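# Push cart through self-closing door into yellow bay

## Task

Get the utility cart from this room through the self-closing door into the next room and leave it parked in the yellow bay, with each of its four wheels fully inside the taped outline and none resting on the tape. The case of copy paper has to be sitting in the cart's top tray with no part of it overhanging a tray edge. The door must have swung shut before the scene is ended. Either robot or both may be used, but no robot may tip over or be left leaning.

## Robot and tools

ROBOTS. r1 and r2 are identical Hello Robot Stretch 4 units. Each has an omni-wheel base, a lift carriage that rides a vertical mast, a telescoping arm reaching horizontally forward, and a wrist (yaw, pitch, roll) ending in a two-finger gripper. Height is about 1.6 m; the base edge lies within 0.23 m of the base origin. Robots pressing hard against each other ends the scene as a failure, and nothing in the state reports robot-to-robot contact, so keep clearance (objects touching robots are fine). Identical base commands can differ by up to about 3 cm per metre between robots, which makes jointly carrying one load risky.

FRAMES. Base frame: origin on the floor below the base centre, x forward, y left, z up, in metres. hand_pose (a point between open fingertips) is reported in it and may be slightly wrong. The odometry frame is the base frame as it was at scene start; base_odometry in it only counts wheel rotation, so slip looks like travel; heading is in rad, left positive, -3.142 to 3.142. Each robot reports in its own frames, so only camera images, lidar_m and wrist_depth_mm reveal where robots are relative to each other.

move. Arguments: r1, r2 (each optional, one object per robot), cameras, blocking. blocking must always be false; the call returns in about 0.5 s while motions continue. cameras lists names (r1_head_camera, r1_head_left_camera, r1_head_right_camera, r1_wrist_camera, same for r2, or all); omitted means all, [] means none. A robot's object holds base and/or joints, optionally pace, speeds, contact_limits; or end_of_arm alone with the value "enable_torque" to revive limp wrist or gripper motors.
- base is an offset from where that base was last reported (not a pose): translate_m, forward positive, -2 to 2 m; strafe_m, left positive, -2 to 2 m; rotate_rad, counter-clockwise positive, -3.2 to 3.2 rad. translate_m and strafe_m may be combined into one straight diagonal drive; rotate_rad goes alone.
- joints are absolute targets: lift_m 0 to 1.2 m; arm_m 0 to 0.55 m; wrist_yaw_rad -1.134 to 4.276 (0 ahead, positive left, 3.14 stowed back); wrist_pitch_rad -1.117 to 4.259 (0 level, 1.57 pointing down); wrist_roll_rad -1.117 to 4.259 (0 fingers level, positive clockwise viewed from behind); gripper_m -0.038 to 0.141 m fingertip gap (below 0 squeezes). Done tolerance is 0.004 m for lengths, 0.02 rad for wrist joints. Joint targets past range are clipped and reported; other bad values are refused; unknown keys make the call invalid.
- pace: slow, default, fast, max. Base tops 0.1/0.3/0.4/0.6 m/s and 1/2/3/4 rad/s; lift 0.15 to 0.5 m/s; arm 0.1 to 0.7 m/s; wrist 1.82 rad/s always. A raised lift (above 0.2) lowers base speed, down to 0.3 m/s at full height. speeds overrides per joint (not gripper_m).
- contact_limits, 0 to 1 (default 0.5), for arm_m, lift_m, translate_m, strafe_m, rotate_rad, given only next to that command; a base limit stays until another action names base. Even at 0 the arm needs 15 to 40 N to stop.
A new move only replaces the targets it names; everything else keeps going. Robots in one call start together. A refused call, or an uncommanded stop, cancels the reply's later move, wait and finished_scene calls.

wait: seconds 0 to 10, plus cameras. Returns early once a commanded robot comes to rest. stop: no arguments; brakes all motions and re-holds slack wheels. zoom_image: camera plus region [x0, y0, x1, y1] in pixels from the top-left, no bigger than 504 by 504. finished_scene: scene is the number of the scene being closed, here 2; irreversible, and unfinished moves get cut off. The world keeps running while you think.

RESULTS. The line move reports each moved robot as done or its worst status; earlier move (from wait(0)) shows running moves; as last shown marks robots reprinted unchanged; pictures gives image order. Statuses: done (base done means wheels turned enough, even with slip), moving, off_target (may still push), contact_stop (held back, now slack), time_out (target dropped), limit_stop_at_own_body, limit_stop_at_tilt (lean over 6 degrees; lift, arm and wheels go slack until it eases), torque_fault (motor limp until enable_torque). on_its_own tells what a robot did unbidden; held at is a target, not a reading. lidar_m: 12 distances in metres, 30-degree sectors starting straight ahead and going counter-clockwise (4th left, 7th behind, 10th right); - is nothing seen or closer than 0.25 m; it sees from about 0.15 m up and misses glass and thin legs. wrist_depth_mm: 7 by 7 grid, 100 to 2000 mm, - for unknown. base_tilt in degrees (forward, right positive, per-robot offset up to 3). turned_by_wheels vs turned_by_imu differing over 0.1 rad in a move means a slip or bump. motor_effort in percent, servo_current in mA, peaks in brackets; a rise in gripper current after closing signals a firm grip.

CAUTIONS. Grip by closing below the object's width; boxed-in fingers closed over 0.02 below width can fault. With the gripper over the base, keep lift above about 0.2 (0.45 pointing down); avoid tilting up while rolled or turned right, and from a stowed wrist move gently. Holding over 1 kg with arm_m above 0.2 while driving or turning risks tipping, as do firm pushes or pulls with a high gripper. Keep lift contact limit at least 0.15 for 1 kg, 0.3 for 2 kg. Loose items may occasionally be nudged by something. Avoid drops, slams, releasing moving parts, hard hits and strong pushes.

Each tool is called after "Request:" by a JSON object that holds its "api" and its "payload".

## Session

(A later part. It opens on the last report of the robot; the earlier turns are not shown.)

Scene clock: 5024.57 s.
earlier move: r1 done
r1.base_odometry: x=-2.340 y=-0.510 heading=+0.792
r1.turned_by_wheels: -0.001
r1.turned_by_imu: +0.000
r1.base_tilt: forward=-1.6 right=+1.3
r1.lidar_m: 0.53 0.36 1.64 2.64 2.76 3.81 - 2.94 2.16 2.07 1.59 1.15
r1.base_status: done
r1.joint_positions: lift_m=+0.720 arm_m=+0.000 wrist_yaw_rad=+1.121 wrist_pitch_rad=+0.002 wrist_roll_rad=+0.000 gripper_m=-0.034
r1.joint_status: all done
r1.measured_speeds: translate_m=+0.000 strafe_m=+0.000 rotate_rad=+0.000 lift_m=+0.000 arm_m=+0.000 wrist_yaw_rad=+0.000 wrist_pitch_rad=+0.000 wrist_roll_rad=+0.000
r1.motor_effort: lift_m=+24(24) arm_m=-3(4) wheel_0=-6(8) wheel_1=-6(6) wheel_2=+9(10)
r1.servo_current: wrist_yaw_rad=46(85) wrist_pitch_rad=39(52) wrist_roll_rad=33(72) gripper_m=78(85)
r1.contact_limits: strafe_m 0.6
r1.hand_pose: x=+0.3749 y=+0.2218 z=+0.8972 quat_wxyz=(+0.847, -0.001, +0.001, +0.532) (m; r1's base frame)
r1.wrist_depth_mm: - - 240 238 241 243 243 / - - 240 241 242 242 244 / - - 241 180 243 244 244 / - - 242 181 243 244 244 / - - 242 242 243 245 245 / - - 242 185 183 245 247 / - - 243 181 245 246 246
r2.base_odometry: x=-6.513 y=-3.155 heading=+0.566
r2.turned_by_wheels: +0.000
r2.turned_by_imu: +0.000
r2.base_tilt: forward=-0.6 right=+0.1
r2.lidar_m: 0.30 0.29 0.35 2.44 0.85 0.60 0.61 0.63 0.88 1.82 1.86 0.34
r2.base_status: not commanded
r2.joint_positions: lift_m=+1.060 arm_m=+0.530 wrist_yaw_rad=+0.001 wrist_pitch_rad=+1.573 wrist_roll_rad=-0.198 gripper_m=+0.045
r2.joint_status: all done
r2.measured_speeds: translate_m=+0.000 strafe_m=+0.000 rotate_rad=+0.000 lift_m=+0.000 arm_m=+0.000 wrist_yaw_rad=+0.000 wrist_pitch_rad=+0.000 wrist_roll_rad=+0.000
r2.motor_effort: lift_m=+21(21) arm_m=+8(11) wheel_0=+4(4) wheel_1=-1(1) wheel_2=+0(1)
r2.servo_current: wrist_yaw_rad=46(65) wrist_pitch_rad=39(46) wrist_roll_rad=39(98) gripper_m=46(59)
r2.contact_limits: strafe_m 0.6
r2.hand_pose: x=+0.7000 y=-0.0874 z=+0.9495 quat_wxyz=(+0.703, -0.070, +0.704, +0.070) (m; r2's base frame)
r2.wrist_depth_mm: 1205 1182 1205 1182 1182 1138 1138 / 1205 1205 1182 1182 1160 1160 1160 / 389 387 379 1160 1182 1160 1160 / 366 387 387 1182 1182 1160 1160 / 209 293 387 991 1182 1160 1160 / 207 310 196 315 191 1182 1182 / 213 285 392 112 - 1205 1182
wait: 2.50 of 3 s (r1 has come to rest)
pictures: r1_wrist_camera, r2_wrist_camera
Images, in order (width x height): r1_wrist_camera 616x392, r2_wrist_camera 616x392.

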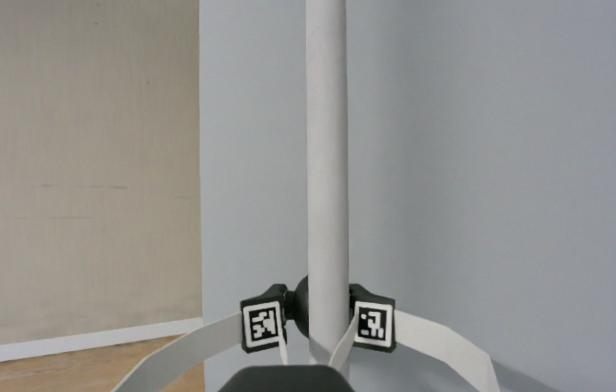

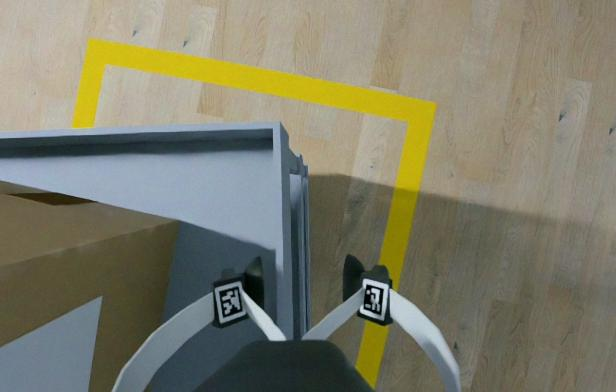

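Request:
{"api": "move", "payload": {"blocking": false, "r1": {"base": {"translate_m": 0.0604, "strafe_m": 0.206}, "joints": {"wrist_yaw_rad": 0.9176}, "speeds": {"wrist_yaw_rad": 0.092}, "pace": "slow", "contact_limits": {"strafe_m": 0.6}}, "r2": {"base": {"strafe_m": 0.018}, "pace": "slow"}, "cameras": []}}

Request:
{"api": "wait", "payload": {"seconds": 4, "cameras": ["r2_wrist_camera"]}}

Request:
{"api": "wait", "payload": {"seconds": 4, "cameras": ["r1_wrist_camera", "r1_head_camera"]}}

Scene clock: 5079.57 s.
move: r1 moving; r2 moving
r1.base_odometry: x=-2.347 y=-0.498 heading=+0.791
r1.turned_by_wheels: +0.000
r1.turned_by_imu: +0.000
r1.base_tilt: forward=-1.6 right=+1.3
r1.lidar_m: 0.55 0.39 1.64 2.63 2.77 3.80 - 2.98 2.16 2.06 1.61 1.18
r1.base_status: translate_m moving; strafe_m moving
r1.joint_positions: lift_m=+0.720 arm_m=+0.000 wrist_yaw_rad=+1.085 wrist_pitch_rad=+0.002 wrist_roll_rad=+0.000 gripper_m=-0.034
r1.joint_status: wrist_yaw_rad moving
r1.measured_speeds: translate_m=+0.014 strafe_m=+0.048 rotate_rad=-0.002 lift_m=+0.000 arm_m=+0.000 wrist_yaw_rad=-0.085 wrist_pitch_rad=+0.000 wrist_roll_rad=+0.000
r1.motor_effort: lift_m=+24(24) arm_m=-4(4) wheel_0=-8(11) wheel_1=+1(5) wheel_2=+1(9)
r1.servo_current: wrist_yaw_rad=33(78) wrist_pitch_rad=46(46) wrist_roll_rad=52(65) gripper_m=78(85)
r1.contact_limits: strafe_m 0.6
r1.hand_pose: x=+0.3829 y=+0.2142 z=+0.8972 quat_wxyz=(+0.856, -0.001, +0.001, +0.516) (m; r1's base frame)
r1.wrist_depth_mm: - - 239 180 243 245 247 / - - 240 241 244 246 248 / - - 242 242 244 247 249 / - - 242 243 246 247 249 / - - 242 243 246 247 249 / - - 241 184 246 248 250 / - 1983 242 177 247 248 251
r2.base_odometry: x=-6.520 y=-3.144 heading=+0.566
r2.turned_by_wheels: +0.000
r2.turned_by_imu: +0.001
r2.base_tilt: forward=-0.6 right=+0.1
r2.lidar_m: 0.29 0.28 0.37 2.42 0.88 0.65 0.60 0.66 0.89 1.82 1.89 0.35
r2.base_status: strafe_m moving
r2.joint_positions: lift_m=+1.060 arm_m=+0.530 wrist_yaw_rad=+0.001 wrist_pitch_rad=+1.573 wrist_roll_rad=-0.198 gripper_m=+0.045
r2.joint_status: not commanded
r2.measured_speeds: translate_m=+0.000 strafe_m=+0.036 rotate_rad=+0.000 lift_m=+0.000 arm_m=+0.000 wrist_yaw_rad=+0.000 wrist_pitch_rad=+0.000 wrist_roll_rad=+0.000
r2.motor_effort: lift_m=+21(21) arm_m=+7(8) wheel_0=-5(9) wheel_1=+4(7) wheel_2=+1(2)
r2.servo_current: wrist_yaw_rad=39(59) wrist_pitch_rad=39(52) wrist_roll_rad=52(59) gripper_m=52(59)
r2.hand_pose: x=+0.7000 y=-0.0874 z=+0.9495 quat_wxyz=(+0.703, -0.070, +0.704, +0.070) (m; r2's base frame)
r2.wrist_depth_mm: 1229 1229 1182 1182 1138 1160 1160 / 1205 1205 1205 1182 1182 1160 1160 / 389 387 384 1182 1205 1160 1160 / 366 387 384 1182 1182 1182 1182 / 203 283 389 1160 1160 1160 1160 / 189 281 196 384 191 1205 1182 / 198 253 389 112 - 1205 1182
pictures: none
No camera images: "cameras" was empty.

Scene clock: 5080.13 s.
earlier move: r1 moving; r2 done
r1.base_odometry: x=-2.369 y=-0.459 heading=+0.791
r1.turned_by_wheels: +0.000
r1.turned_by_imu: +0.000
r1.base_tilt: forward=-1.6 right=+1.3
r1.lidar_m: 0.55 0.37 1.59 2.58 2.72 3.74 - 3.01 2.22 2.13 1.60 1.13
r1.base_status: translate_m moving; strafe_m moving
r1.joint_positions: lift_m=+0.720 arm_m=+0.000 wrist_yaw_rad=+1.036 wrist_pitch_rad=+0.002 wrist_roll_rad=+0.000 gripper_m=-0.034
r1.joint_status: wrist_yaw_rad moving
r1.measured_speeds: translate_m=+0.030 strafe_m=+0.096 rotate_rad=-0.002 lift_m=+0.000 arm_m=+0.000 wrist_yaw_rad=-0.086 wrist_pitch_rad=+0.000 wrist_roll_rad=+0.000
r1.motor_effort: lift_m=+24(24) arm_m=-4(4) wheel_0=-4(11) wheel_1=+2(5) wheel_2=+3(9)
r1.servo_current: wrist_yaw_rad=59(78) wrist_pitch_rad=46(46) wrist_roll_rad=39(65) gripper_m=85(85)
r1.contact_limits: strafe_m 0.6
r1.hand_pose: x=+0.3931 y=+0.2035 z=+0.8972 quat_wxyz=(+0.869, +0.000, +0.001, +0.495) (m; r1's base frame)
r1.wrist_depth_mm: - - 240 241 244 246 247 / - - 242 242 245 247 248 / - - 242 177 246 246 248 / - - 243 243 246 247 250 / - - 243 179 246 249 250 / - - 242 179 246 249 250 / - 1983 244 180 247 250 251
r2.base_odometry: x=-6.523 y=-3.139 heading=+0.566
r2.turned_by_wheels: +0.000
r2.turned_by_imu: +0.000
r2.base_tilt: forward=-0.7 right=+0.1
r2.lidar_m: 0.30 0.28 0.33 2.42 0.90 0.63 0.60 0.65 0.93 1.83 1.88 0.33
r2.base_status: done
r2.joint_positions: lift_m=+1.060 arm_m=+0.530 wrist_yaw_rad=+0.001 wrist_pitch_rad=+1.573 wrist_roll_rad=-0.198 gripper_m=+0.045
r2.joint_status: not commanded
r2.measured_speeds: translate_m=+0.000 strafe_m=+0.000 rotate_rad=+0.000 lift_m=+0.000 arm_m=+0.000 wrist_yaw_rad=+0.000 wrist_pitch_rad=+0.000 wrist_roll_rad=+0.000
r2.motor_effort: lift_m=+21(21) arm_m=+8(8) wheel_0=-3(9) wheel_1=+3(7) wheel_2=+0(2)
r2.servo_current: wrist_yaw_rad=46(65) wrist_pitch_rad=39(52) wrist_roll_rad=39(59) gripper_m=52(59)
r2.hand_pose: x=+0.7000 y=-0.0874 z=+0.9495 quat_wxyz=(+0.703, -0.070, +0.704, +0.070) (m; r2's base frame)
r2.wrist_depth_mm: 1205 1205 1182 1182 1160 1182 1160 / 1205 1205 1182 1182 1160 1182 1160 / 389 389 382 1182 1182 1160 1160 / 366 384 387 1160 1182 1182 1182 / 198 272 384 387 1205 1182 1182 / 181 263 195 382 191 1205 1182 / 188 242 389 112 - 1229 1205
wait: 0.57 of 4 s (r2 has come to rest)
pictures: r2_wrist_camera
Images, in order (width x height): r2_wrist_camera 616x392.

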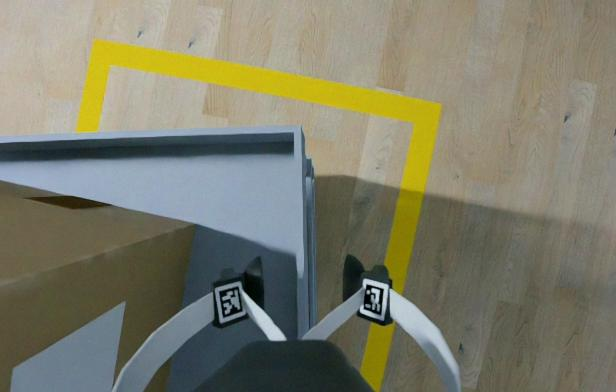

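Scene clock: 5082.47 s.
earlier move: r1 done
r1.base_odometry: x=-2.444 y=-0.322 heading=+0.791
r1.turned_by_wheels: +0.000
r1.turned_by_imu: +0.000
r1.base_tilt: forward=-1.5 right=+1.3
r1.lidar_m: 0.50 0.38 1.56 2.44 2.54 3.50 - 3.22 2.37 2.27 1.50 0.98
r1.base_status: done
r1.joint_positions: lift_m=+0.720 arm_m=+0.000 wrist_yaw_rad=+0.913 wrist_pitch_rad=+0.002 wrist_roll_rad=+0.000 gripper_m=-0.034
r1.joint_status: all done
r1.measured_speeds: translate_m=+0.000 strafe_m=+0.000 rotate_rad=+0.000 lift_m=+0.000 arm_m=+0.000 wrist_yaw_rad=+0.000 wrist_pitch_rad=+0.000 wrist_roll_rad=+0.000
r1.motor_effort: lift_m=+24(24) arm_m=-4(4) wheel_0=-8(11) wheel_1=-5(7) wheel_2=+5(9)
r1.servo_current: wrist_yaw_rad=52(78) wrist_pitch_rad=52(52) wrist_roll_rad=59(65) gripper_m=72(85)
r1.contact_limits: strafe_m 0.6
r1.hand_pose: x=+0.4165 y=+0.1747 z=+0.8972 quat_wxyz=(+0.898, +0.000, +0.001, +0.441) (m; r1's base frame)
r1.wrist_depth_mm: - - 240 240 241 241 241 / - - 241 241 242 242 243 / - - 241 179 243 243 244 / - - 242 180 244 243 244 / - - 243 180 244 244 244 / - - 243 182 183 244 245 / - - 244 182 245 245 245
r2.base_odometry: x=-6.523 y=-3.139 heading=+0.566
r2.turned_by_wheels: +0.000
r2.turned_by_imu: +0.000
r2.base_tilt: forward=-0.7 right=+0.1
r2.lidar_m: 0.27 0.27 0.36 2.43 0.88 0.66 0.60 0.65 0.91 1.82 1.87 0.33
r2.base_status: done
r2.joint_positions: lift_m=+1.060 arm_m=+0.530 wrist_yaw_rad=+0.001 wrist_pitch_rad=+1.573 wrist_roll_rad=-0.198 gripper_m=+0.045
r2.joint_status: not commanded
r2.measured_speeds: translate_m=+0.000 strafe_m=+0.000 rotate_rad=+0.000 lift_m=+0.000 arm_m=+0.000 wrist_yaw_rad=+0.000 wrist_pitch_rad=+0.000 wrist_roll_rad=+0.000
r2.motor_effort: lift_m=+21(21) arm_m=+8(8) wheel_0=-3(9) wheel_1=+3(7) wheel_2=+0(2)
r2.servo_current: wrist_yaw_rad=52(65) wrist_pitch_rad=39(52) wrist_roll_rad=39(65) gripper_m=46(59)
r2.hand_pose: x=+0.7000 y=-0.0874 z=+0.9495 quat_wxyz=(+0.703, -0.070, +0.704, +0.070) (m; r2's base frame)
r2.wrist_depth_mm: 1205 1205 1205 1160 1182 1182 1182 / 1182 1229 1205 1182 1160 1160 1138 / 389 387 382 1160 1182 1182 1160 / 366 384 387 1205 1205 1138 1160 / 198 272 387 387 1182 1182 1160 / 180 263 195 387 191 1182 1182 / 188 243 389 112 - 1205 1160
wait: 2.33 of 4 s (r1 has come to rest)
pictures: r1_head_camera, r1_wrist_camera
Images, in order (width x height): r1_head_camera 420x560, r1_wrist_camera 616x392.

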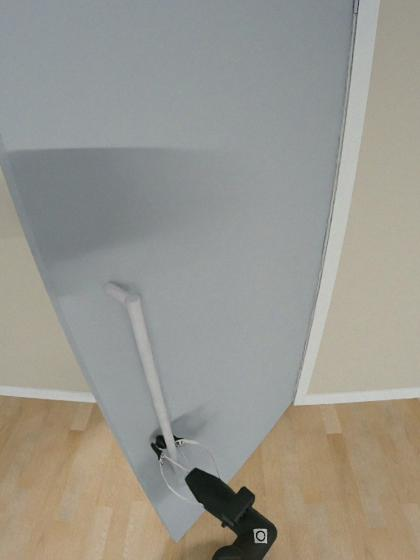

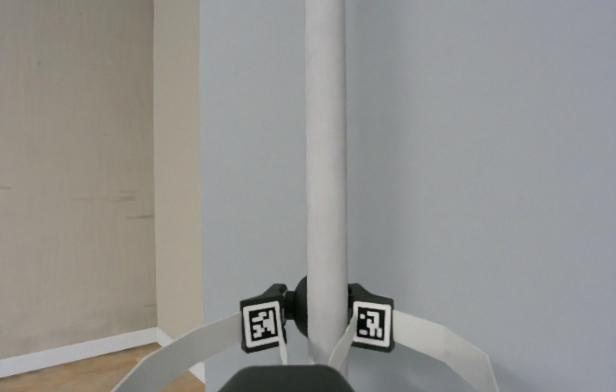

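Request:
{"api": "move", "payload": {"blocking": false, "r1": {"base": {"translate_m": 0.1038, "strafe_m": 0.1872}, "joints": {"wrist_yaw_rad": 0.708}, "speeds": {"wrist_yaw_rad": 0.092}, "pace": "slow", "contact_limits": {"strafe_m": 0.6}}, "r2": {"joints": {"lift_m": 0.94}, "pace": "slow", "contact_limits": {"lift_m": 0.2}}, "cameras": []}}

Request:
{"api": "wait", "payload": {"seconds": 4, "cameras": ["r2_wrist_camera"]}}

Request:
{"api": "wait", "payload": {"seconds": 4, "cameras": ["r1_wrist_camera"]}}

Scene clock: 5102.20 s.
move: r1 moving; r2 moving
r1.base_odometry: x=-2.448 y=-0.310 heading=+0.791
r1.turned_by_wheels: +0.000
r1.turned_by_imu: +0.000
r1.base_tilt: forward=-1.5 right=+1.3
r1.lidar_m: 0.49 0.40 1.51 2.42 2.56 3.50 - 3.22 2.38 2.29 1.54 0.96
r1.base_status: translate_m moving; strafe_m moving
r1.joint_positions: lift_m=+0.720 arm_m=+0.000 wrist_yaw_rad=+0.876 wrist_pitch_rad=+0.002 wrist_roll_rad=+0.000 gripper_m=-0.034
r1.joint_status: wrist_yaw_rad moving
r1.measured_speeds: translate_m=+0.023 strafe_m=+0.042 rotate_rad=-0.002 lift_m=+0.000 arm_m=+0.000 wrist_yaw_rad=-0.085 wrist_pitch_rad=+0.000 wrist_roll_rad=+0.000
r1.motor_effort: lift_m=+24(24) arm_m=-3(4) wheel_0=-6(10) wheel_1=+1(5) wheel_2=+3(6)
r1.servo_current: wrist_yaw_rad=46(72) wrist_pitch_rad=39(52) wrist_roll_rad=59(59) gripper_m=72(85)
r1.contact_limits: strafe_m 0.6
r1.hand_pose: x=+0.4227 y=+0.1656 z=+0.8972 quat_wxyz=(+0.906, +0.000, +0.001, +0.424) (m; r1's base frame)
r1.wrist_depth_mm: - - 240 180 244 244 246 / - - 240 181 244 245 247 / - - 242 242 244 246 247 / - - 242 243 245 247 247 / - - 242 243 246 246 248 / - - 243 184 246 247 249 / - 1983 179 179 247 249 249
r2.base_odometry: x=-6.523 y=-3.139 heading=+0.566
r2.turned_by_wheels: +0.000
r2.turned_by_imu: +0.000
r2.base_tilt: forward=-0.6 right=+0.0
r2.lidar_m: 0.28 0.28 0.33 2.42 0.87 0.66 0.61 0.66 0.89 1.82 1.87 0.33
r2.base_status: not commanded
r2.joint_positions: lift_m=+1.035 arm_m=+0.530 wrist_yaw_rad=+0.001 wrist_pitch_rad=+1.573 wrist_roll_rad=-0.198 gripper_m=+0.045
r2.joint_status: lift_m moving
r2.measured_speeds: translate_m=+0.000 strafe_m=+0.000 rotate_rad=+0.000 lift_m=-0.097 arm_m=+0.000 wrist_yaw_rad=+0.000 wrist_pitch_rad=+0.000 wrist_roll_rad=+0.000
r2.motor_effort: lift_m=+13(20) arm_m=+8(8) wheel_0=-3(4) wheel_1=+3(4) wheel_2=+0(0)
r2.servo_current: wrist_yaw_rad=46(52) wrist_pitch_rad=39(46) wrist_roll_rad=39(52) gripper_m=52(59)
r2.contact_limits: lift_m 0.2
r2.hand_pose: x=+0.7000 y=-0.0874 z=+0.9248 quat_wxyz=(+0.703, -0.070, +0.704, +0.070) (m; r2's base frame)
r2.wrist_depth_mm: 1182 1182 1160 1138 1138 1098 1138 / 1182 1182 1182 1182 1160 1138 1160 / 366 364 362 1160 1160 1160 1138 / 368 366 364 1160 1138 1160 1118 / 196 274 364 366 1182 1160 1138 / 180 263 196 291 190 1160 1160 / 188 244 368 112 - 1205 1138
pictures: none
No camera images: "cameras" was empty.

Scene clock: 5103.53 s.
earlier move: r1 moving; r2 done
r1.base_odometry: x=-2.482 y=-0.193 heading=+0.791
r1.turned_by_wheels: +0.000
r1.turned_by_imu: +0.001
r1.base_tilt: forward=-1.6 right=+1.3
r1.lidar_m: 0.40 0.40 1.46 2.33 2.43 3.39 - 3.39 2.50 2.36 1.43 0.79
r1.base_status: translate_m moving; strafe_m moving
r1.joint_positions: lift_m=+0.720 arm_m=+0.000 wrist_yaw_rad=+0.757 wrist_pitch_rad=+0.002 wrist_roll_rad=+0.000 gripper_m=-0.034
r1.joint_status: wrist_yaw_rad moving
r1.measured_speeds: translate_m=+0.050 strafe_m=+0.088 rotate_rad=+0.000 lift_m=+0.000 arm_m=+0.000 wrist_yaw_rad=-0.092 wrist_pitch_rad=+0.000 wrist_roll_rad=+0.000
r1.motor_effort: lift_m=+24(24) arm_m=-4(4) wheel_0=-4(10) wheel_1=+3(5) wheel_2=+2(6)
r1.servo_current: wrist_yaw_rad=85(85) wrist_pitch_rad=52(52) wrist_roll_rad=26(65) gripper_m=78(85)
r1.contact_limits: strafe_m 0.6
r1.hand_pose: x=+0.4405 y=+0.1346 z=+0.8972 quat_wxyz=(+0.929, +0.000, +0.001, +0.370) (m; r1's base frame)
r1.wrist_depth_mm: - - 241 242 242 244 244 / - - 242 242 244 244 245 / - - 243 177 244 245 247 / - - 243 244 245 246 247 / - - 244 178 245 247 247 / - - 243 179 246 247 248 / - 146 244 179 247 - 247
r2.base_odometry: x=-6.523 y=-3.139 heading=+0.566
r2.turned_by_wheels: +0.000
r2.turned_by_imu: +0.000
r2.base_tilt: forward=-0.7 right=+0.1
r2.lidar_m: 0.28 0.29 0.36 2.44 0.89 0.63 0.59 0.64 0.90 1.83 1.87 0.33
r2.base_status: not commanded
r2.joint_positions: lift_m=+0.940 arm_m=+0.530 wrist_yaw_rad=+0.001 wrist_pitch_rad=+1.573 wrist_roll_rad=-0.198 gripper_m=+0.045
r2.joint_status: all done
r2.measured_speeds: translate_m=+0.000 strafe_m=+0.000 rotate_rad=+0.000 lift_m=+0.000 arm_m=+0.000 wrist_yaw_rad=+0.000 wrist_pitch_rad=+0.000 wrist_roll_rad=+0.000
r2.motor_effort: lift_m=+13(20) arm_m=+8(8) wheel_0=-3(4) wheel_1=+3(4) wheel_2=+0(1)
r2.servo_current: wrist_yaw_rad=59(59) wrist_pitch_rad=39(46) wrist_roll_rad=52(59) gripper_m=52(59)
r2.contact_limits: lift_m 0.2
r2.hand_pose: x=+0.7000 y=-0.0874 z=+0.8302 quat_wxyz=(+0.703, -0.070, +0.704, +0.070) (m; r2's base frame)
r2.wrist_depth_mm: 1098 1078 1060 1060 1060 1060 1025 / 1078 1078 204 1060 1042 1042 1025 / 265 264 263 1060 1060 1042 1025 / 267 266 264 1078 1042 1078 1060 / 197 266 265 1060 1078 1060 1060 / 180 264 197 175 191 1060 1042 / 179 239 268 112 - 1078 1060
wait: 1.33 of 4 s (r2 has come to rest)
pictures: r2_wrist_camera
Images, in order (width x height): r2_wrist_camera 616x392.

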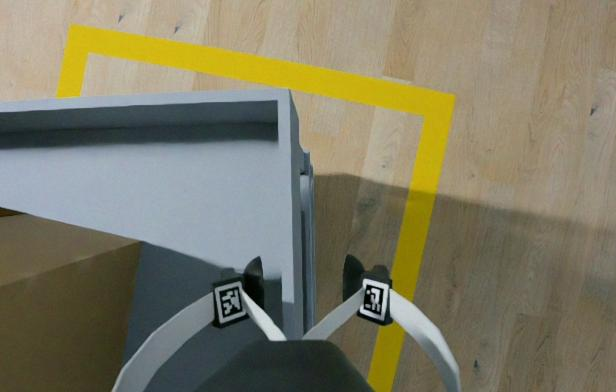

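Scene clock: 5105.13 s.
earlier move: r1 done
r1.base_odometry: x=-2.504 y=-0.116 heading=+0.790
r1.turned_by_wheels: -0.001
r1.turned_by_imu: -0.001
r1.base_tilt: forward=-1.5 right=+1.3
r1.lidar_m: 0.40 0.45 1.42 2.24 2.37 3.28 - 3.46 2.58 2.45 1.37 0.72
r1.base_status: done
r1.joint_positions: lift_m=+0.720 arm_m=+0.000 wrist_yaw_rad=+0.704 wrist_pitch_rad=+0.002 wrist_roll_rad=+0.000 gripper_m=-0.034
r1.joint_status: all done
r1.measured_speeds: translate_m=+0.000 strafe_m=+0.000 rotate_rad=+0.000 lift_m=+0.000 arm_m=+0.000 wrist_yaw_rad=+0.000 wrist_pitch_rad=+0.000 wrist_roll_rad=+0.000
r1.motor_effort: lift_m=+24(24) arm_m=-4(4) wheel_0=-9(12) wheel_1=-4(6) wheel_2=+4(6)
r1.servo_current: wrist_yaw_rad=52(85) wrist_pitch_rad=39(52) wrist_roll_rad=59(72) gripper_m=78(85)
r1.contact_limits: strafe_m 0.6
r1.hand_pose: x=+0.4473 y=+0.1201 z=+0.8972 quat_wxyz=(+0.939, +0.000, +0.001, +0.345) (m; r1's base frame)
r1.wrist_depth_mm: - - 241 240 241 240 241 / 1983 - 242 241 241 241 241 / - - 242 242 242 242 242 / - - 243 242 243 244 242 / - - 243 243 243 243 243 / - - 244 179 205 244 244 / 1921 132 176 180 245 245 244
r2.base_odometry: x=-6.523 y=-3.139 heading=+0.566
r2.turned_by_wheels: +0.000
r2.turned_by_imu: +0.000
r2.base_tilt: forward=-0.7 right=+0.1
r2.lidar_m: 0.29 0.28 0.36 2.42 0.88 0.64 0.59 0.65 0.91 1.83 1.88 0.34
r2.base_status: not commanded
r2.joint_positions: lift_m=+0.940 arm_m=+0.530 wrist_yaw_rad=+0.001 wrist_pitch_rad=+1.573 wrist_roll_rad=-0.198 gripper_m=+0.045
r2.joint_status: all done
r2.measured_speeds: translate_m=+0.000 strafe_m=+0.000 rotate_rad=+0.000 lift_m=+0.000 arm_m=+0.000 wrist_yaw_rad=+0.000 wrist_pitch_rad=+0.000 wrist_roll_rad=+0.000
r2.motor_effort: lift_m=+14(20) arm_m=+8(8) wheel_0=-3(4) wheel_1=+3(4) wheel_2=+0(1)
r2.servo_current: wrist_yaw_rad=52(65) wrist_pitch_rad=39(52) wrist_roll_rad=52(59) gripper_m=46(59)
r2.contact_limits: lift_m 0.2
r2.hand_pose: x=+0.7000 y=-0.0874 z=+0.8302 quat_wxyz=(+0.703, -0.070, +0.704, +0.070) (m; r2's base frame)
r2.wrist_depth_mm: 1060 1060 1042 1060 1060 1042 1060 / 1098 1078 204 1060 1042 1042 1042 / 266 264 260 1078 1078 1042 1060 / 267 265 264 1060 1042 1060 1042 / 198 265 266 1078 1060 1078 1060 / 181 263 197 174 191 1078 1042 / 179 240 267 112 - 1060 1060
wait: 1.60 of 4 s (r1 has come to rest)
pictures: r1_wrist_camera
Images, in order (width x height): r1_wrist_camera 616x392.

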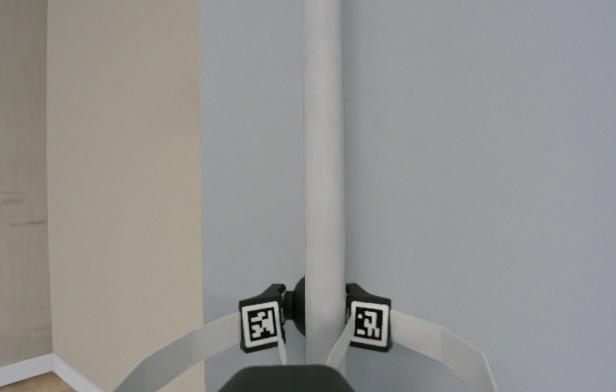

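Request:
{"api": "move", "payload": {"blocking": false, "r1": {"base": {"translate_m": 0.1414, "strafe_m": 0.1462}, "joints": {"wrist_yaw_rad": 0.4987}, "speeds": {"wrist_yaw_rad": 0.095}, "pace": "slow", "contact_limits": {"strafe_m": 0.6}}, "r2": {"joints": {"gripper_m": -0.019}}, "cameras": []}}

Request:
{"api": "wait", "payload": {"seconds": 2.5, "cameras": ["r2_wrist_camera"]}}

Request:
{"api": "wait", "payload": {"seconds": 4, "cameras": ["r1_wrist_camera", "r2_wrist_camera"]}}

Scene clock: 5125.57 s.
move: r1 moving; r2 moving
r1.base_odometry: x=-2.504 y=-0.103 heading=+0.790
r1.turned_by_wheels: +0.000
r1.turned_by_imu: -0.001
r1.base_tilt: forward=-1.6 right=+1.2
r1.lidar_m: 0.40 0.41 1.39 2.25 2.36 3.24 - 3.49 2.58 2.47 1.39 0.71
r1.base_status: translate_m moving; strafe_m moving
r1.joint_positions: lift_m=+0.720 arm_m=+0.000 wrist_yaw_rad=+0.667 wrist_pitch_rad=+0.002 wrist_roll_rad=+0.000 gripper_m=-0.034
r1.joint_status: wrist_yaw_rad moving
r1.measured_speeds: translate_m=+0.034 strafe_m=+0.036 rotate_rad=-0.001 lift_m=+0.000 arm_m=+0.000 wrist_yaw_rad=-0.088 wrist_pitch_rad=+0.000 wrist_roll_rad=+0.000
r1.motor_effort: lift_m=+24(24) arm_m=-4(4) wheel_0=-8(11) wheel_1=+1(4) wheel_2=+1(6)
r1.servo_current: wrist_yaw_rad=46(72) wrist_pitch_rad=39(46) wrist_roll_rad=39(72) gripper_m=72(85)
r1.contact_limits: strafe_m 0.6
r1.hand_pose: x=+0.4516 y=+0.1097 z=+0.8972 quat_wxyz=(+0.945, +0.000, +0.001, +0.327) (m; r1's base frame)
r1.wrist_depth_mm: - - 240 242 242 244 245 / 1983 - 242 242 243 245 245 / 1983 - 242 183 244 245 246 / 1921 - 242 244 245 246 246 / - - 244 181 245 246 246 / 1983 - 243 181 245 247 247 / 1921 136 244 181 246 248 249
r2.base_odometry: x=-6.523 y=-3.139 heading=+0.566
r2.turned_by_wheels: +0.000
r2.turned_by_imu: +0.000
r2.base_tilt: forward=-0.7 right=+0.1
r2.lidar_m: 0.28 0.29 0.36 2.43 0.88 0.65 0.59 0.66 0.89 1.82 1.87 0.33
r2.base_status: not commanded
r2.joint_positions: lift_m=+0.940 arm_m=+0.530 wrist_yaw_rad=+0.001 wrist_pitch_rad=+1.573 wrist_roll_rad=-0.198 gripper_m=+0.025
r2.joint_status: gripper_m moving
r2.measured_speeds: translate_m=+0.000 strafe_m=+0.000 rotate_rad=+0.000 lift_m=+0.000 arm_m=+0.000 wrist_yaw_rad=+0.000 wrist_pitch_rad=+0.000 wrist_roll_rad=+0.000
r2.motor_effort: lift_m=+14(14) arm_m=+8(8) wheel_0=-3(3) wheel_1=+4(4) wheel_2=+0(0)
r2.servo_current: wrist_yaw_rad=52(52) wrist_pitch_rad=39(46) wrist_roll_rad=39(59) gripper_m=124(130)
r2.contact_limits: lift_m 0.2
r2.hand_pose: x=+0.7000 y=-0.0874 z=+0.8302 quat_wxyz=(+0.703, -0.070, +0.704, +0.070) (m; r2's base frame)
r2.wrist_depth_mm: 1060 1098 1060 1060 1042 1042 1042 / 1078 1078 204 1060 1042 1042 1042 / 265 264 262 1078 1060 1042 1042 / 267 266 264 1060 1060 1042 1060 / 198 266 265 263 1078 1060 1078 / 181 264 194 193 186 1060 1060 / 179 240 268 112 - 1078 1098
pictures: none
No camera images: "cameras" was empty.

Scene clock: 5126.47 s.
earlier move: r1 moving; r2 done
r1.base_odometry: x=-2.506 y=-0.024 heading=+0.790
r1.turned_by_wheels: +0.000
r1.turned_by_imu: +0.001
r1.base_tilt: forward=-1.6 right=+1.2
r1.lidar_m: 0.39 0.45 1.32 2.17 2.27 3.18 - 3.55 2.62 2.52 1.29 0.67
r1.base_status: translate_m moving; strafe_m moving
r1.joint_positions: lift_m=+0.720 arm_m=+0.000 wrist_yaw_rad=+0.584 wrist_pitch_rad=+0.002 wrist_roll_rad=+0.000 gripper_m=-0.034
r1.joint_status: wrist_yaw_rad moving
r1.measured_speeds: translate_m=+0.070 strafe_m=+0.071 rotate_rad=-0.004 lift_m=+0.000 arm_m=+0.000 wrist_yaw_rad=-0.095 wrist_pitch_rad=+0.000 wrist_roll_rad=+0.000
r1.motor_effort: lift_m=+24(24) arm_m=-4(4) wheel_0=-4(11) wheel_1=+2(4) wheel_2=+1(6)
r1.servo_current: wrist_yaw_rad=20(78) wrist_pitch_rad=46(46) wrist_roll_rad=46(72) gripper_m=72(85)
r1.contact_limits: strafe_m 0.6
r1.hand_pose: x=+0.4598 y=+0.0859 z=+0.8972 quat_wxyz=(+0.958, +0.000, +0.001, +0.288) (m; r1's base frame)
r1.wrist_depth_mm: - - 243 241 241 240 240 / - - 243 243 242 240 241 / - - 245 177 243 241 240 / - - 245 244 243 242 241 / - - 245 178 244 243 242 / - - 246 179 244 243 243 / - 138 246 179 245 243 243
r2.base_odometry: x=-6.523 y=-3.139 heading=+0.567
r2.turned_by_wheels: +0.000
r2.turned_by_imu: +0.001
r2.base_tilt: forward=-0.7 right=+0.1
r2.lidar_m: 0.28 0.30 0.35 2.43 0.90 0.65 0.59 0.64 0.91 1.83 1.86 0.34
r2.base_status: not commanded
r2.joint_positions: lift_m=+0.940 arm_m=+0.530 wrist_yaw_rad=+0.001 wrist_pitch_rad=+1.573 wrist_roll_rad=-0.198 gripper_m=-0.018
r2.joint_status: all done
r2.measured_speeds: translate_m=+0.000 strafe_m=+0.000 rotate_rad=+0.000 lift_m=+0.000 arm_m=+0.000 wrist_yaw_rad=+0.000 wrist_pitch_rad=+0.000 wrist_roll_rad=+0.000
r2.motor_effort: lift_m=+16(16) arm_m=+7(8) wheel_0=+2(3) wheel_1=+3(4) wheel_2=+0(0)
r2.servo_current: wrist_yaw_rad=46(59) wrist_pitch_rad=39(52) wrist_roll_rad=39(59) gripper_m=111(169)
r2.contact_limits: lift_m 0.2
r2.hand_pose: x=+0.7000 y=-0.0874 z=+0.8300 quat_wxyz=(+0.703, -0.070, +0.704, +0.070) (m; r2's base frame)
r2.wrist_depth_mm: 1078 1060 1060 1060 1042 1025 1025 / 1078 1078 211 1060 1025 1025 1025 / 263 262 259 1042 1042 1042 1025 / 266 265 262 260 1078 1060 1025 / 193 260 263 260 1078 1042 1042 / 176 248 186 191 184 1042 1060 / 174 221 265 112 - - 1060
wait: 0.90 of 2.5 s (r2 has come to rest)
pictures: r2_wrist_camera
Images, in order (width x height): r2_wrist_camera 616x392.

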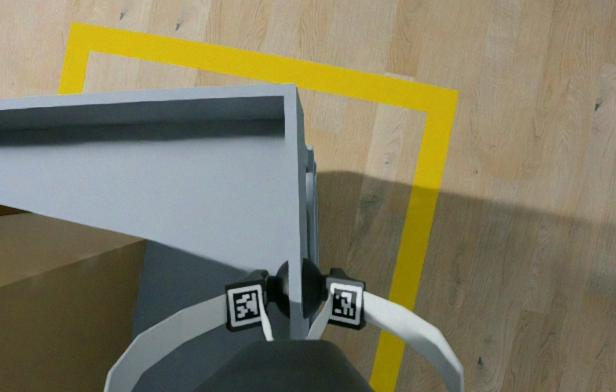

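Scene clock: 5128.40 s.
earlier move: r1 done
r1.base_odometry: x=-2.508 y=+0.087 heading=+0.790
r1.turned_by_wheels: +0.000
r1.turned_by_imu: +0.000
r1.base_tilt: forward=-1.5 right=+1.2
r1.lidar_m: 0.42 0.48 1.21 2.11 2.21 3.07 - 3.71 2.73 2.59 1.21 0.60
r1.base_status: done
r1.joint_positions: lift_m=+0.720 arm_m=+0.000 wrist_yaw_rad=+0.501 wrist_pitch_rad=+0.002 wrist_roll_rad=+0.000 gripper_m=-0.034
r1.joint_status: all done
r1.measured_speeds: translate_m=+0.000 strafe_m=+0.000 rotate_rad=+0.000 lift_m=+0.000 arm_m=+0.000 wrist_yaw_rad=+0.000 wrist_pitch_rad=+0.000 wrist_roll_rad=+0.000
r1.motor_effort: lift_m=+24(24) arm_m=-4(4) wheel_0=-7(11) wheel_1=-2(4) wheel_2=+6(7)
r1.servo_current: wrist_yaw_rad=52(78) wrist_pitch_rad=39(46) wrist_roll_rad=39(72) gripper_m=78(85)
r1.contact_limits: strafe_m 0.6
r1.hand_pose: x=+0.4659 y=+0.0619 z=+0.8972 quat_wxyz=(+0.969, +0.000, +0.001, +0.248) (m; r1's base frame)
r1.wrist_depth_mm: - - 244 242 240 238 237 / - - 245 242 241 239 236 / - - 246 178 242 239 238 / - - 246 243 242 239 239 / - - 247 180 242 241 239 / - - 247 181 243 241 239 / - 136 248 182 244 - 240
r2.base_odometry: x=-6.523 y=-3.139 heading=+0.567
r2.turned_by_wheels: +0.000
r2.turned_by_imu: +0.000
r2.base_tilt: forward=-0.7 right=+0.0
r2.lidar_m: 0.29 0.27 0.37 2.43 0.90 0.64 0.60 0.64 0.91 1.83 1.87 0.34
r2.base_status: not commanded
r2.joint_positions: lift_m=+0.940 arm_m=+0.530 wrist_yaw_rad=+0.001 wrist_pitch_rad=+1.573 wrist_roll_rad=-0.198 gripper_m=-0.018
r2.joint_status: all done
r2.measured_speeds: translate_m=+0.000 strafe_m=+0.000 rotate_rad=+0.000 lift_m=+0.000 arm_m=+0.000 wrist_yaw_rad=+0.000 wrist_pitch_rad=+0.000 wrist_roll_rad=+0.000
r2.motor_effort: lift_m=+16(16) arm_m=+8(8) wheel_0=+1(3) wheel_1=+4(4) wheel_2=+0(1)
r2.servo_current: wrist_yaw_rad=52(59) wrist_pitch_rad=39(52) wrist_roll_rad=52(59) gripper_m=111(169)
r2.contact_limits: lift_m 0.2
r2.hand_pose: x=+0.7000 y=-0.0874 z=+0.8300 quat_wxyz=(+0.703, -0.070, +0.704, +0.070) (m; r2's base frame)
r2.wrist_depth_mm: 1078 1078 1060 1025 1042 1025 1008 / 1078 1078 211 1060 1042 1042 1025 / 264 262 260 1078 1042 1042 1025 / 265 263 260 260 1060 1042 1042 / 193 260 262 260 1042 1042 1042 / 176 247 186 191 184 1060 1042 / 173 220 267 112 - - 1060
wait: 1.93 of 4 s (r1 has come to rest)
pictures: r1_wrist_camera, r2_wrist_camera
Images, in order (width x height): r1_wrist_camera 616x392, r2_wrist_camera 616x392.

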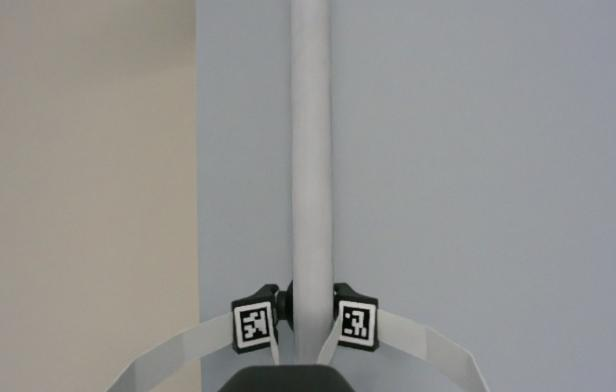

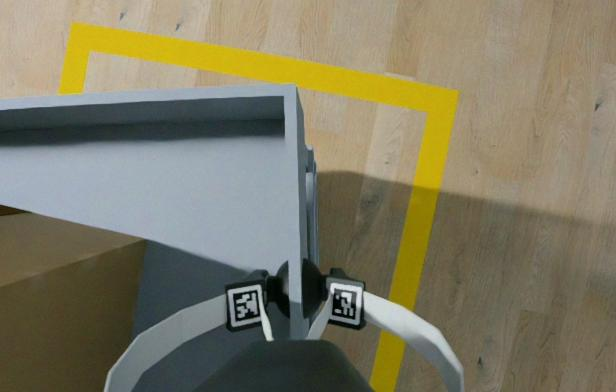

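Request:
{"api": "move", "payload": {"blocking": false, "r1": {"base": {"translate_m": 0.1408, "strafe_m": 0.1077}, "joints": {"wrist_yaw_rad": 0.2893}, "speeds": {"wrist_yaw_rad": 0.106}, "pace": "slow", "contact_limits": {"strafe_m": 0.6}}, "r2": {"base": {"strafe_m": -0.085}, "pace": "slow", "contact_limits": {"strafe_m": 0.6}}, "cameras": []}}

Request:
{"api": "wait", "payload": {"seconds": 4, "cameras": ["r2_wrist_camera", "r1_wrist_camera"]}}

Request:
{"api": "wait", "payload": {"seconds": 3, "cameras": ["r1_wrist_camera", "r2_wrist_camera"]}}

Scene clock: 5145.73 s.
move: r1 moving; r2 moving
r1.base_odometry: x=-2.506 y=+0.101 heading=+0.790
r1.turned_by_wheels: +0.000
r1.turned_by_imu: +0.000
r1.base_tilt: forward=-1.6 right=+1.2
r1.lidar_m: 0.42 0.49 1.16 2.10 2.19 3.08 - 3.72 2.74 2.62 1.13 0.57
r1.base_status: translate_m moving; strafe_m moving
r1.joint_positions: lift_m=+0.720 arm_m=+0.000 wrist_yaw_rad=+0.457 wrist_pitch_rad=+0.002 wrist_roll_rad=+0.000 gripper_m=-0.034
r1.joint_status: wrist_yaw_rad moving
r1.measured_speeds: translate_m=+0.040 strafe_m=+0.033 rotate_rad=+0.000 lift_m=+0.000 arm_m=+0.000 wrist_yaw_rad=-0.091 wrist_pitch_rad=+0.000 wrist_roll_rad=+0.000
r1.motor_effort: lift_m=+24(24) arm_m=-4(4) wheel_0=-8(11) wheel_1=+3(5) wheel_2=+3(6)
r1.servo_current: wrist_yaw_rad=39(78) wrist_pitch_rad=46(46) wrist_roll_rad=46(65) gripper_m=78(85)
r1.contact_limits: strafe_m 0.6
r1.hand_pose: x=+0.4683 y=+0.0488 z=+0.8972 quat_wxyz=(+0.974, +0.000, +0.001, +0.227) (m; r1's base frame)
r1.wrist_depth_mm: - - 245 242 240 238 237 / - - 245 242 240 238 237 / - - 246 177 242 240 237 / - - 246 243 242 240 239 / - - 247 178 242 241 239 / - - 186 179 243 240 239 / - 138 248 180 244 242 240
r2.base_odometry: x=-6.515 y=-3.151 heading=+0.568
r2.turned_by_wheels: +0.001
r2.turned_by_imu: +0.002
r2.base_tilt: forward=-0.7 right=+0.1
r2.lidar_m: 0.27 0.28 0.36 2.42 0.85 0.65 0.60 0.64 0.91 1.80 1.85 0.34
r2.base_status: strafe_m moving
r2.joint_positions: lift_m=+0.940 arm_m=+0.530 wrist_yaw_rad=+0.001 wrist_pitch_rad=+1.573 wrist_roll_rad=-0.198 gripper_m=-0.018
r2.joint_status: not commanded
r2.measured_speeds: translate_m=+0.000 strafe_m=-0.055 rotate_rad=+0.002 lift_m=+0.000 arm_m=+0.000 wrist_yaw_rad=+0.000 wrist_pitch_rad=+0.000 wrist_roll_rad=+0.000
r2.motor_effort: lift_m=+16(16) arm_m=+8(8) wheel_0=+19(19) wheel_1=-3(6) wheel_2=+1(2)
r2.servo_current: wrist_yaw_rad=39(59) wrist_pitch_rad=39(46) wrist_roll_rad=46(52) gripper_m=111(111)
r2.contact_limits: lift_m 0.2; strafe_m 0.6
r2.hand_pose: x=+0.7000 y=-0.0874 z=+0.8300 quat_wxyz=(+0.703, -0.070, +0.704, +0.070) (m; r2's base frame)
r2.wrist_depth_mm: 1078 1060 1060 1078 1042 1042 1008 / 1078 1078 213 1060 1042 1025 1025 / 266 262 258 1060 1060 1042 1042 / 266 264 262 1060 1042 1060 1060 / 197 264 263 1078 1078 1042 1060 / 181 252 183 191 182 1060 1078 / 189 231 267 112 - 1042 1060
pictures: none
No camera images: "cameras" was empty.

Scene clock: 5147.23 s.
earlier move: r1 moving; r2 done
r1.base_odometry: x=-2.489 y=+0.237 heading=+0.790
r1.turned_by_wheels: +0.001
r1.turned_by_imu: +0.001
r1.base_tilt: forward=-1.5 right=+1.3
r1.lidar_m: 0.41 0.74 1.05 2.01 2.12 2.94 - 3.80 2.81 2.70 0.98 0.53
r1.base_status: translate_m moving; strafe_m moving
r1.joint_positions: lift_m=+0.720 arm_m=+0.000 wrist_yaw_rad=+0.310 wrist_pitch_rad=+0.002 wrist_roll_rad=+0.000 gripper_m=-0.034
r1.joint_status: wrist_yaw_rad moving
r1.measured_speeds: translate_m=+0.061 strafe_m=+0.046 rotate_rad=-0.002 lift_m=+0.000 arm_m=+0.000 wrist_yaw_rad=-0.108 wrist_pitch_rad=+0.000 wrist_roll_rad=+0.000
r1.motor_effort: lift_m=+24(24) arm_m=-4(4) wheel_0=-4(11) wheel_1=+2(5) wheel_2=+8(8)
r1.servo_current: wrist_yaw_rad=111(111) wrist_pitch_rad=39(52) wrist_roll_rad=52(65) gripper_m=78(85)
r1.contact_limits: strafe_m 0.6
r1.hand_pose: x=+0.4723 y=+0.0046 z=+0.8972 quat_wxyz=(+0.988, +0.000, +0.001, +0.154) (m; r1's base frame)
r1.wrist_depth_mm: - - 245 180 240 238 236 / - - 245 181 241 238 236 / - - 247 179 241 240 237 / - - 246 244 242 239 238 / - - 247 179 242 240 238 / - - 185 179 242 240 238 / - 141 248 176 244 241 239
r2.base_odometry: x=-6.477 y=-3.211 heading=+0.567
r2.turned_by_wheels: -0.001
r2.turned_by_imu: -0.001
r2.base_tilt: forward=-0.6 right=+0.1
r2.lidar_m: 0.28 0.28 0.32 2.41 0.89 0.63 0.58 0.66 0.91 1.73 1.80 0.32
r2.base_status: done
r2.joint_positions: lift_m=+0.940 arm_m=+0.530 wrist_yaw_rad=+0.001 wrist_pitch_rad=+1.573 wrist_roll_rad=-0.198 gripper_m=-0.018
r2.joint_status: not commanded
r2.measured_speeds: translate_m=+0.000 strafe_m=+0.000 rotate_rad=+0.000 lift_m=+0.000 arm_m=+0.000 wrist_yaw_rad=+0.000 wrist_pitch_rad=+0.000 wrist_roll_rad=+0.000
r2.motor_effort: lift_m=+16(16) arm_m=+8(8) wheel_0=+5(24) wheel_1=-4(7) wheel_2=+2(4)
r2.servo_current: wrist_yaw_rad=46(59) wrist_pitch_rad=39(46) wrist_roll_rad=46(59) gripper_m=91(111)
r2.contact_limits: lift_m 0.2; strafe_m 0.6
r2.hand_pose: x=+0.7000 y=-0.0874 z=+0.8300 quat_wxyz=(+0.703, -0.070, +0.704, +0.070) (m; r2's base frame)
r2.wrist_depth_mm: 1078 1060 1042 1042 1025 1042 1025 / 1098 1078 1078 1042 1042 1025 1042 / 265 251 260 1060 1042 1025 1042 / 266 265 260 262 1078 1042 1060 / 229 266 265 262 1060 1042 1060 / 172 242 189 192 182 1060 1042 / 170 206 267 112 - 1060 1078
wait: 1.50 of 4 s (r2 has come to rest)
pictures: r1_wrist_camera, r2_wrist_camera
Images, in order (width x height): r1_wrist_camera 616x392, r2_wrist_camera 616x392.

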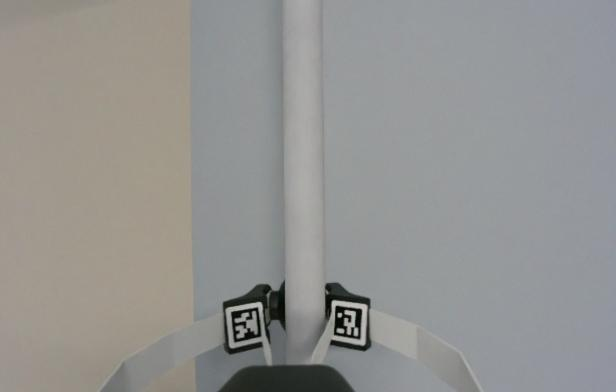

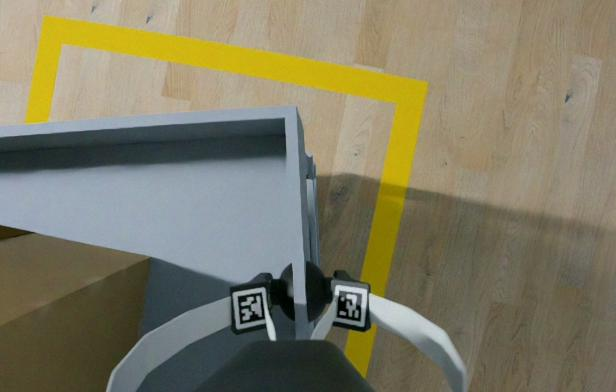

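Scene clock: 5148.20 s.
earlier move: r1 done
r1.base_odometry: x=-2.485 y=+0.263 heading=+0.790
r1.turned_by_wheels: +0.000
r1.turned_by_imu: +0.000
r1.base_tilt: forward=-1.6 right=+1.3
r1.lidar_m: 0.43 0.73 1.02 1.99 2.10 2.93 - 3.84 2.81 2.66 0.95 0.54
r1.base_status: done
r1.joint_positions: lift_m=+0.720 arm_m=+0.000 wrist_yaw_rad=+0.298 wrist_pitch_rad=+0.002 wrist_roll_rad=+0.000 gripper_m=-0.034
r1.joint_status: all done
r1.measured_speeds: translate_m=+0.000 strafe_m=+0.000 rotate_rad=+0.000 lift_m=+0.000 arm_m=+0.000 wrist_yaw_rad=+0.000 wrist_pitch_rad=+0.000 wrist_roll_rad=+0.000
r1.motor_effort: lift_m=+24(24) arm_m=-4(4) wheel_0=-6(11) wheel_1=-1(5) wheel_2=+8(9)
r1.servo_current: wrist_yaw_rad=59(111) wrist_pitch_rad=39(52) wrist_roll_rad=46(72) gripper_m=85(85)
r1.contact_limits: strafe_m 0.6
r1.hand_pose: x=+0.4723 y=+0.0011 z=+0.8972 quat_wxyz=(+0.989, +0.000, +0.001, +0.149) (m; r1's base frame)
r1.wrist_depth_mm: - - 245 241 240 237 235 / - - 246 242 240 237 236 / - - 246 177 241 238 236 / - - 248 244 242 238 236 / - - 248 178 242 240 237 / - - 186 179 241 239 238 / - 138 248 180 243 240 238
r2.base_odometry: x=-6.477 y=-3.211 heading=+0.567
r2.turned_by_wheels: +0.000
r2.turned_by_imu: +0.000
r2.base_tilt: forward=-0.7 right=+0.0
r2.lidar_m: 0.26 0.25 0.33 2.42 0.88 0.61 0.60 0.63 0.91 1.75 1.81 0.33
r2.base_status: done
r2.joint_positions: lift_m=+0.940 arm_m=+0.530 wrist_yaw_rad=+0.001 wrist_pitch_rad=+1.573 wrist_roll_rad=-0.198 gripper_m=-0.018
r2.joint_status: not commanded
r2.measured_speeds: translate_m=+0.000 strafe_m=+0.000 rotate_rad=+0.000 lift_m=+0.000 arm_m=+0.000 wrist_yaw_rad=+0.000 wrist_pitch_rad=+0.000 wrist_roll_rad=+0.000
r2.motor_effort: lift_m=+16(16) arm_m=+8(8) wheel_0=+4(24) wheel_1=-3(7) wheel_2=+2(4)
r2.servo_current: wrist_yaw_rad=52(65) wrist_pitch_rad=52(52) wrist_roll_rad=46(59) gripper_m=91(111)
r2.contact_limits: lift_m 0.2; strafe_m 0.6
r2.hand_pose: x=+0.7000 y=-0.0874 z=+0.8300 quat_wxyz=(+0.703, -0.070, +0.704, +0.070) (m; r2's base frame)
r2.wrist_depth_mm: 1078 1098 1060 1042 1042 1025 1025 / 1060 1060 1078 1060 1042 1042 1025 / 264 250 259 1060 1060 1042 1042 / 266 264 263 260 1060 1042 1042 / 229 265 264 262 1078 1060 1042 / 172 243 189 193 183 1060 1060 / 171 208 268 112 - 1078 1060
wait: 0.97 of 3 s (r1 has come to rest)
pictures: r1_wrist_camera, r2_wrist_camera
Images, in order (width x height): r1_wrist_camera 616x392, r2_wrist_camera 616x392.

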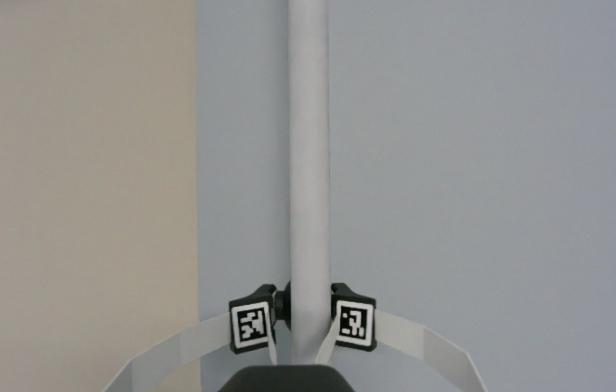

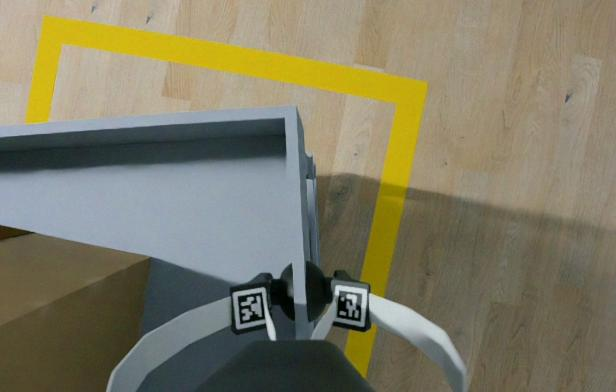

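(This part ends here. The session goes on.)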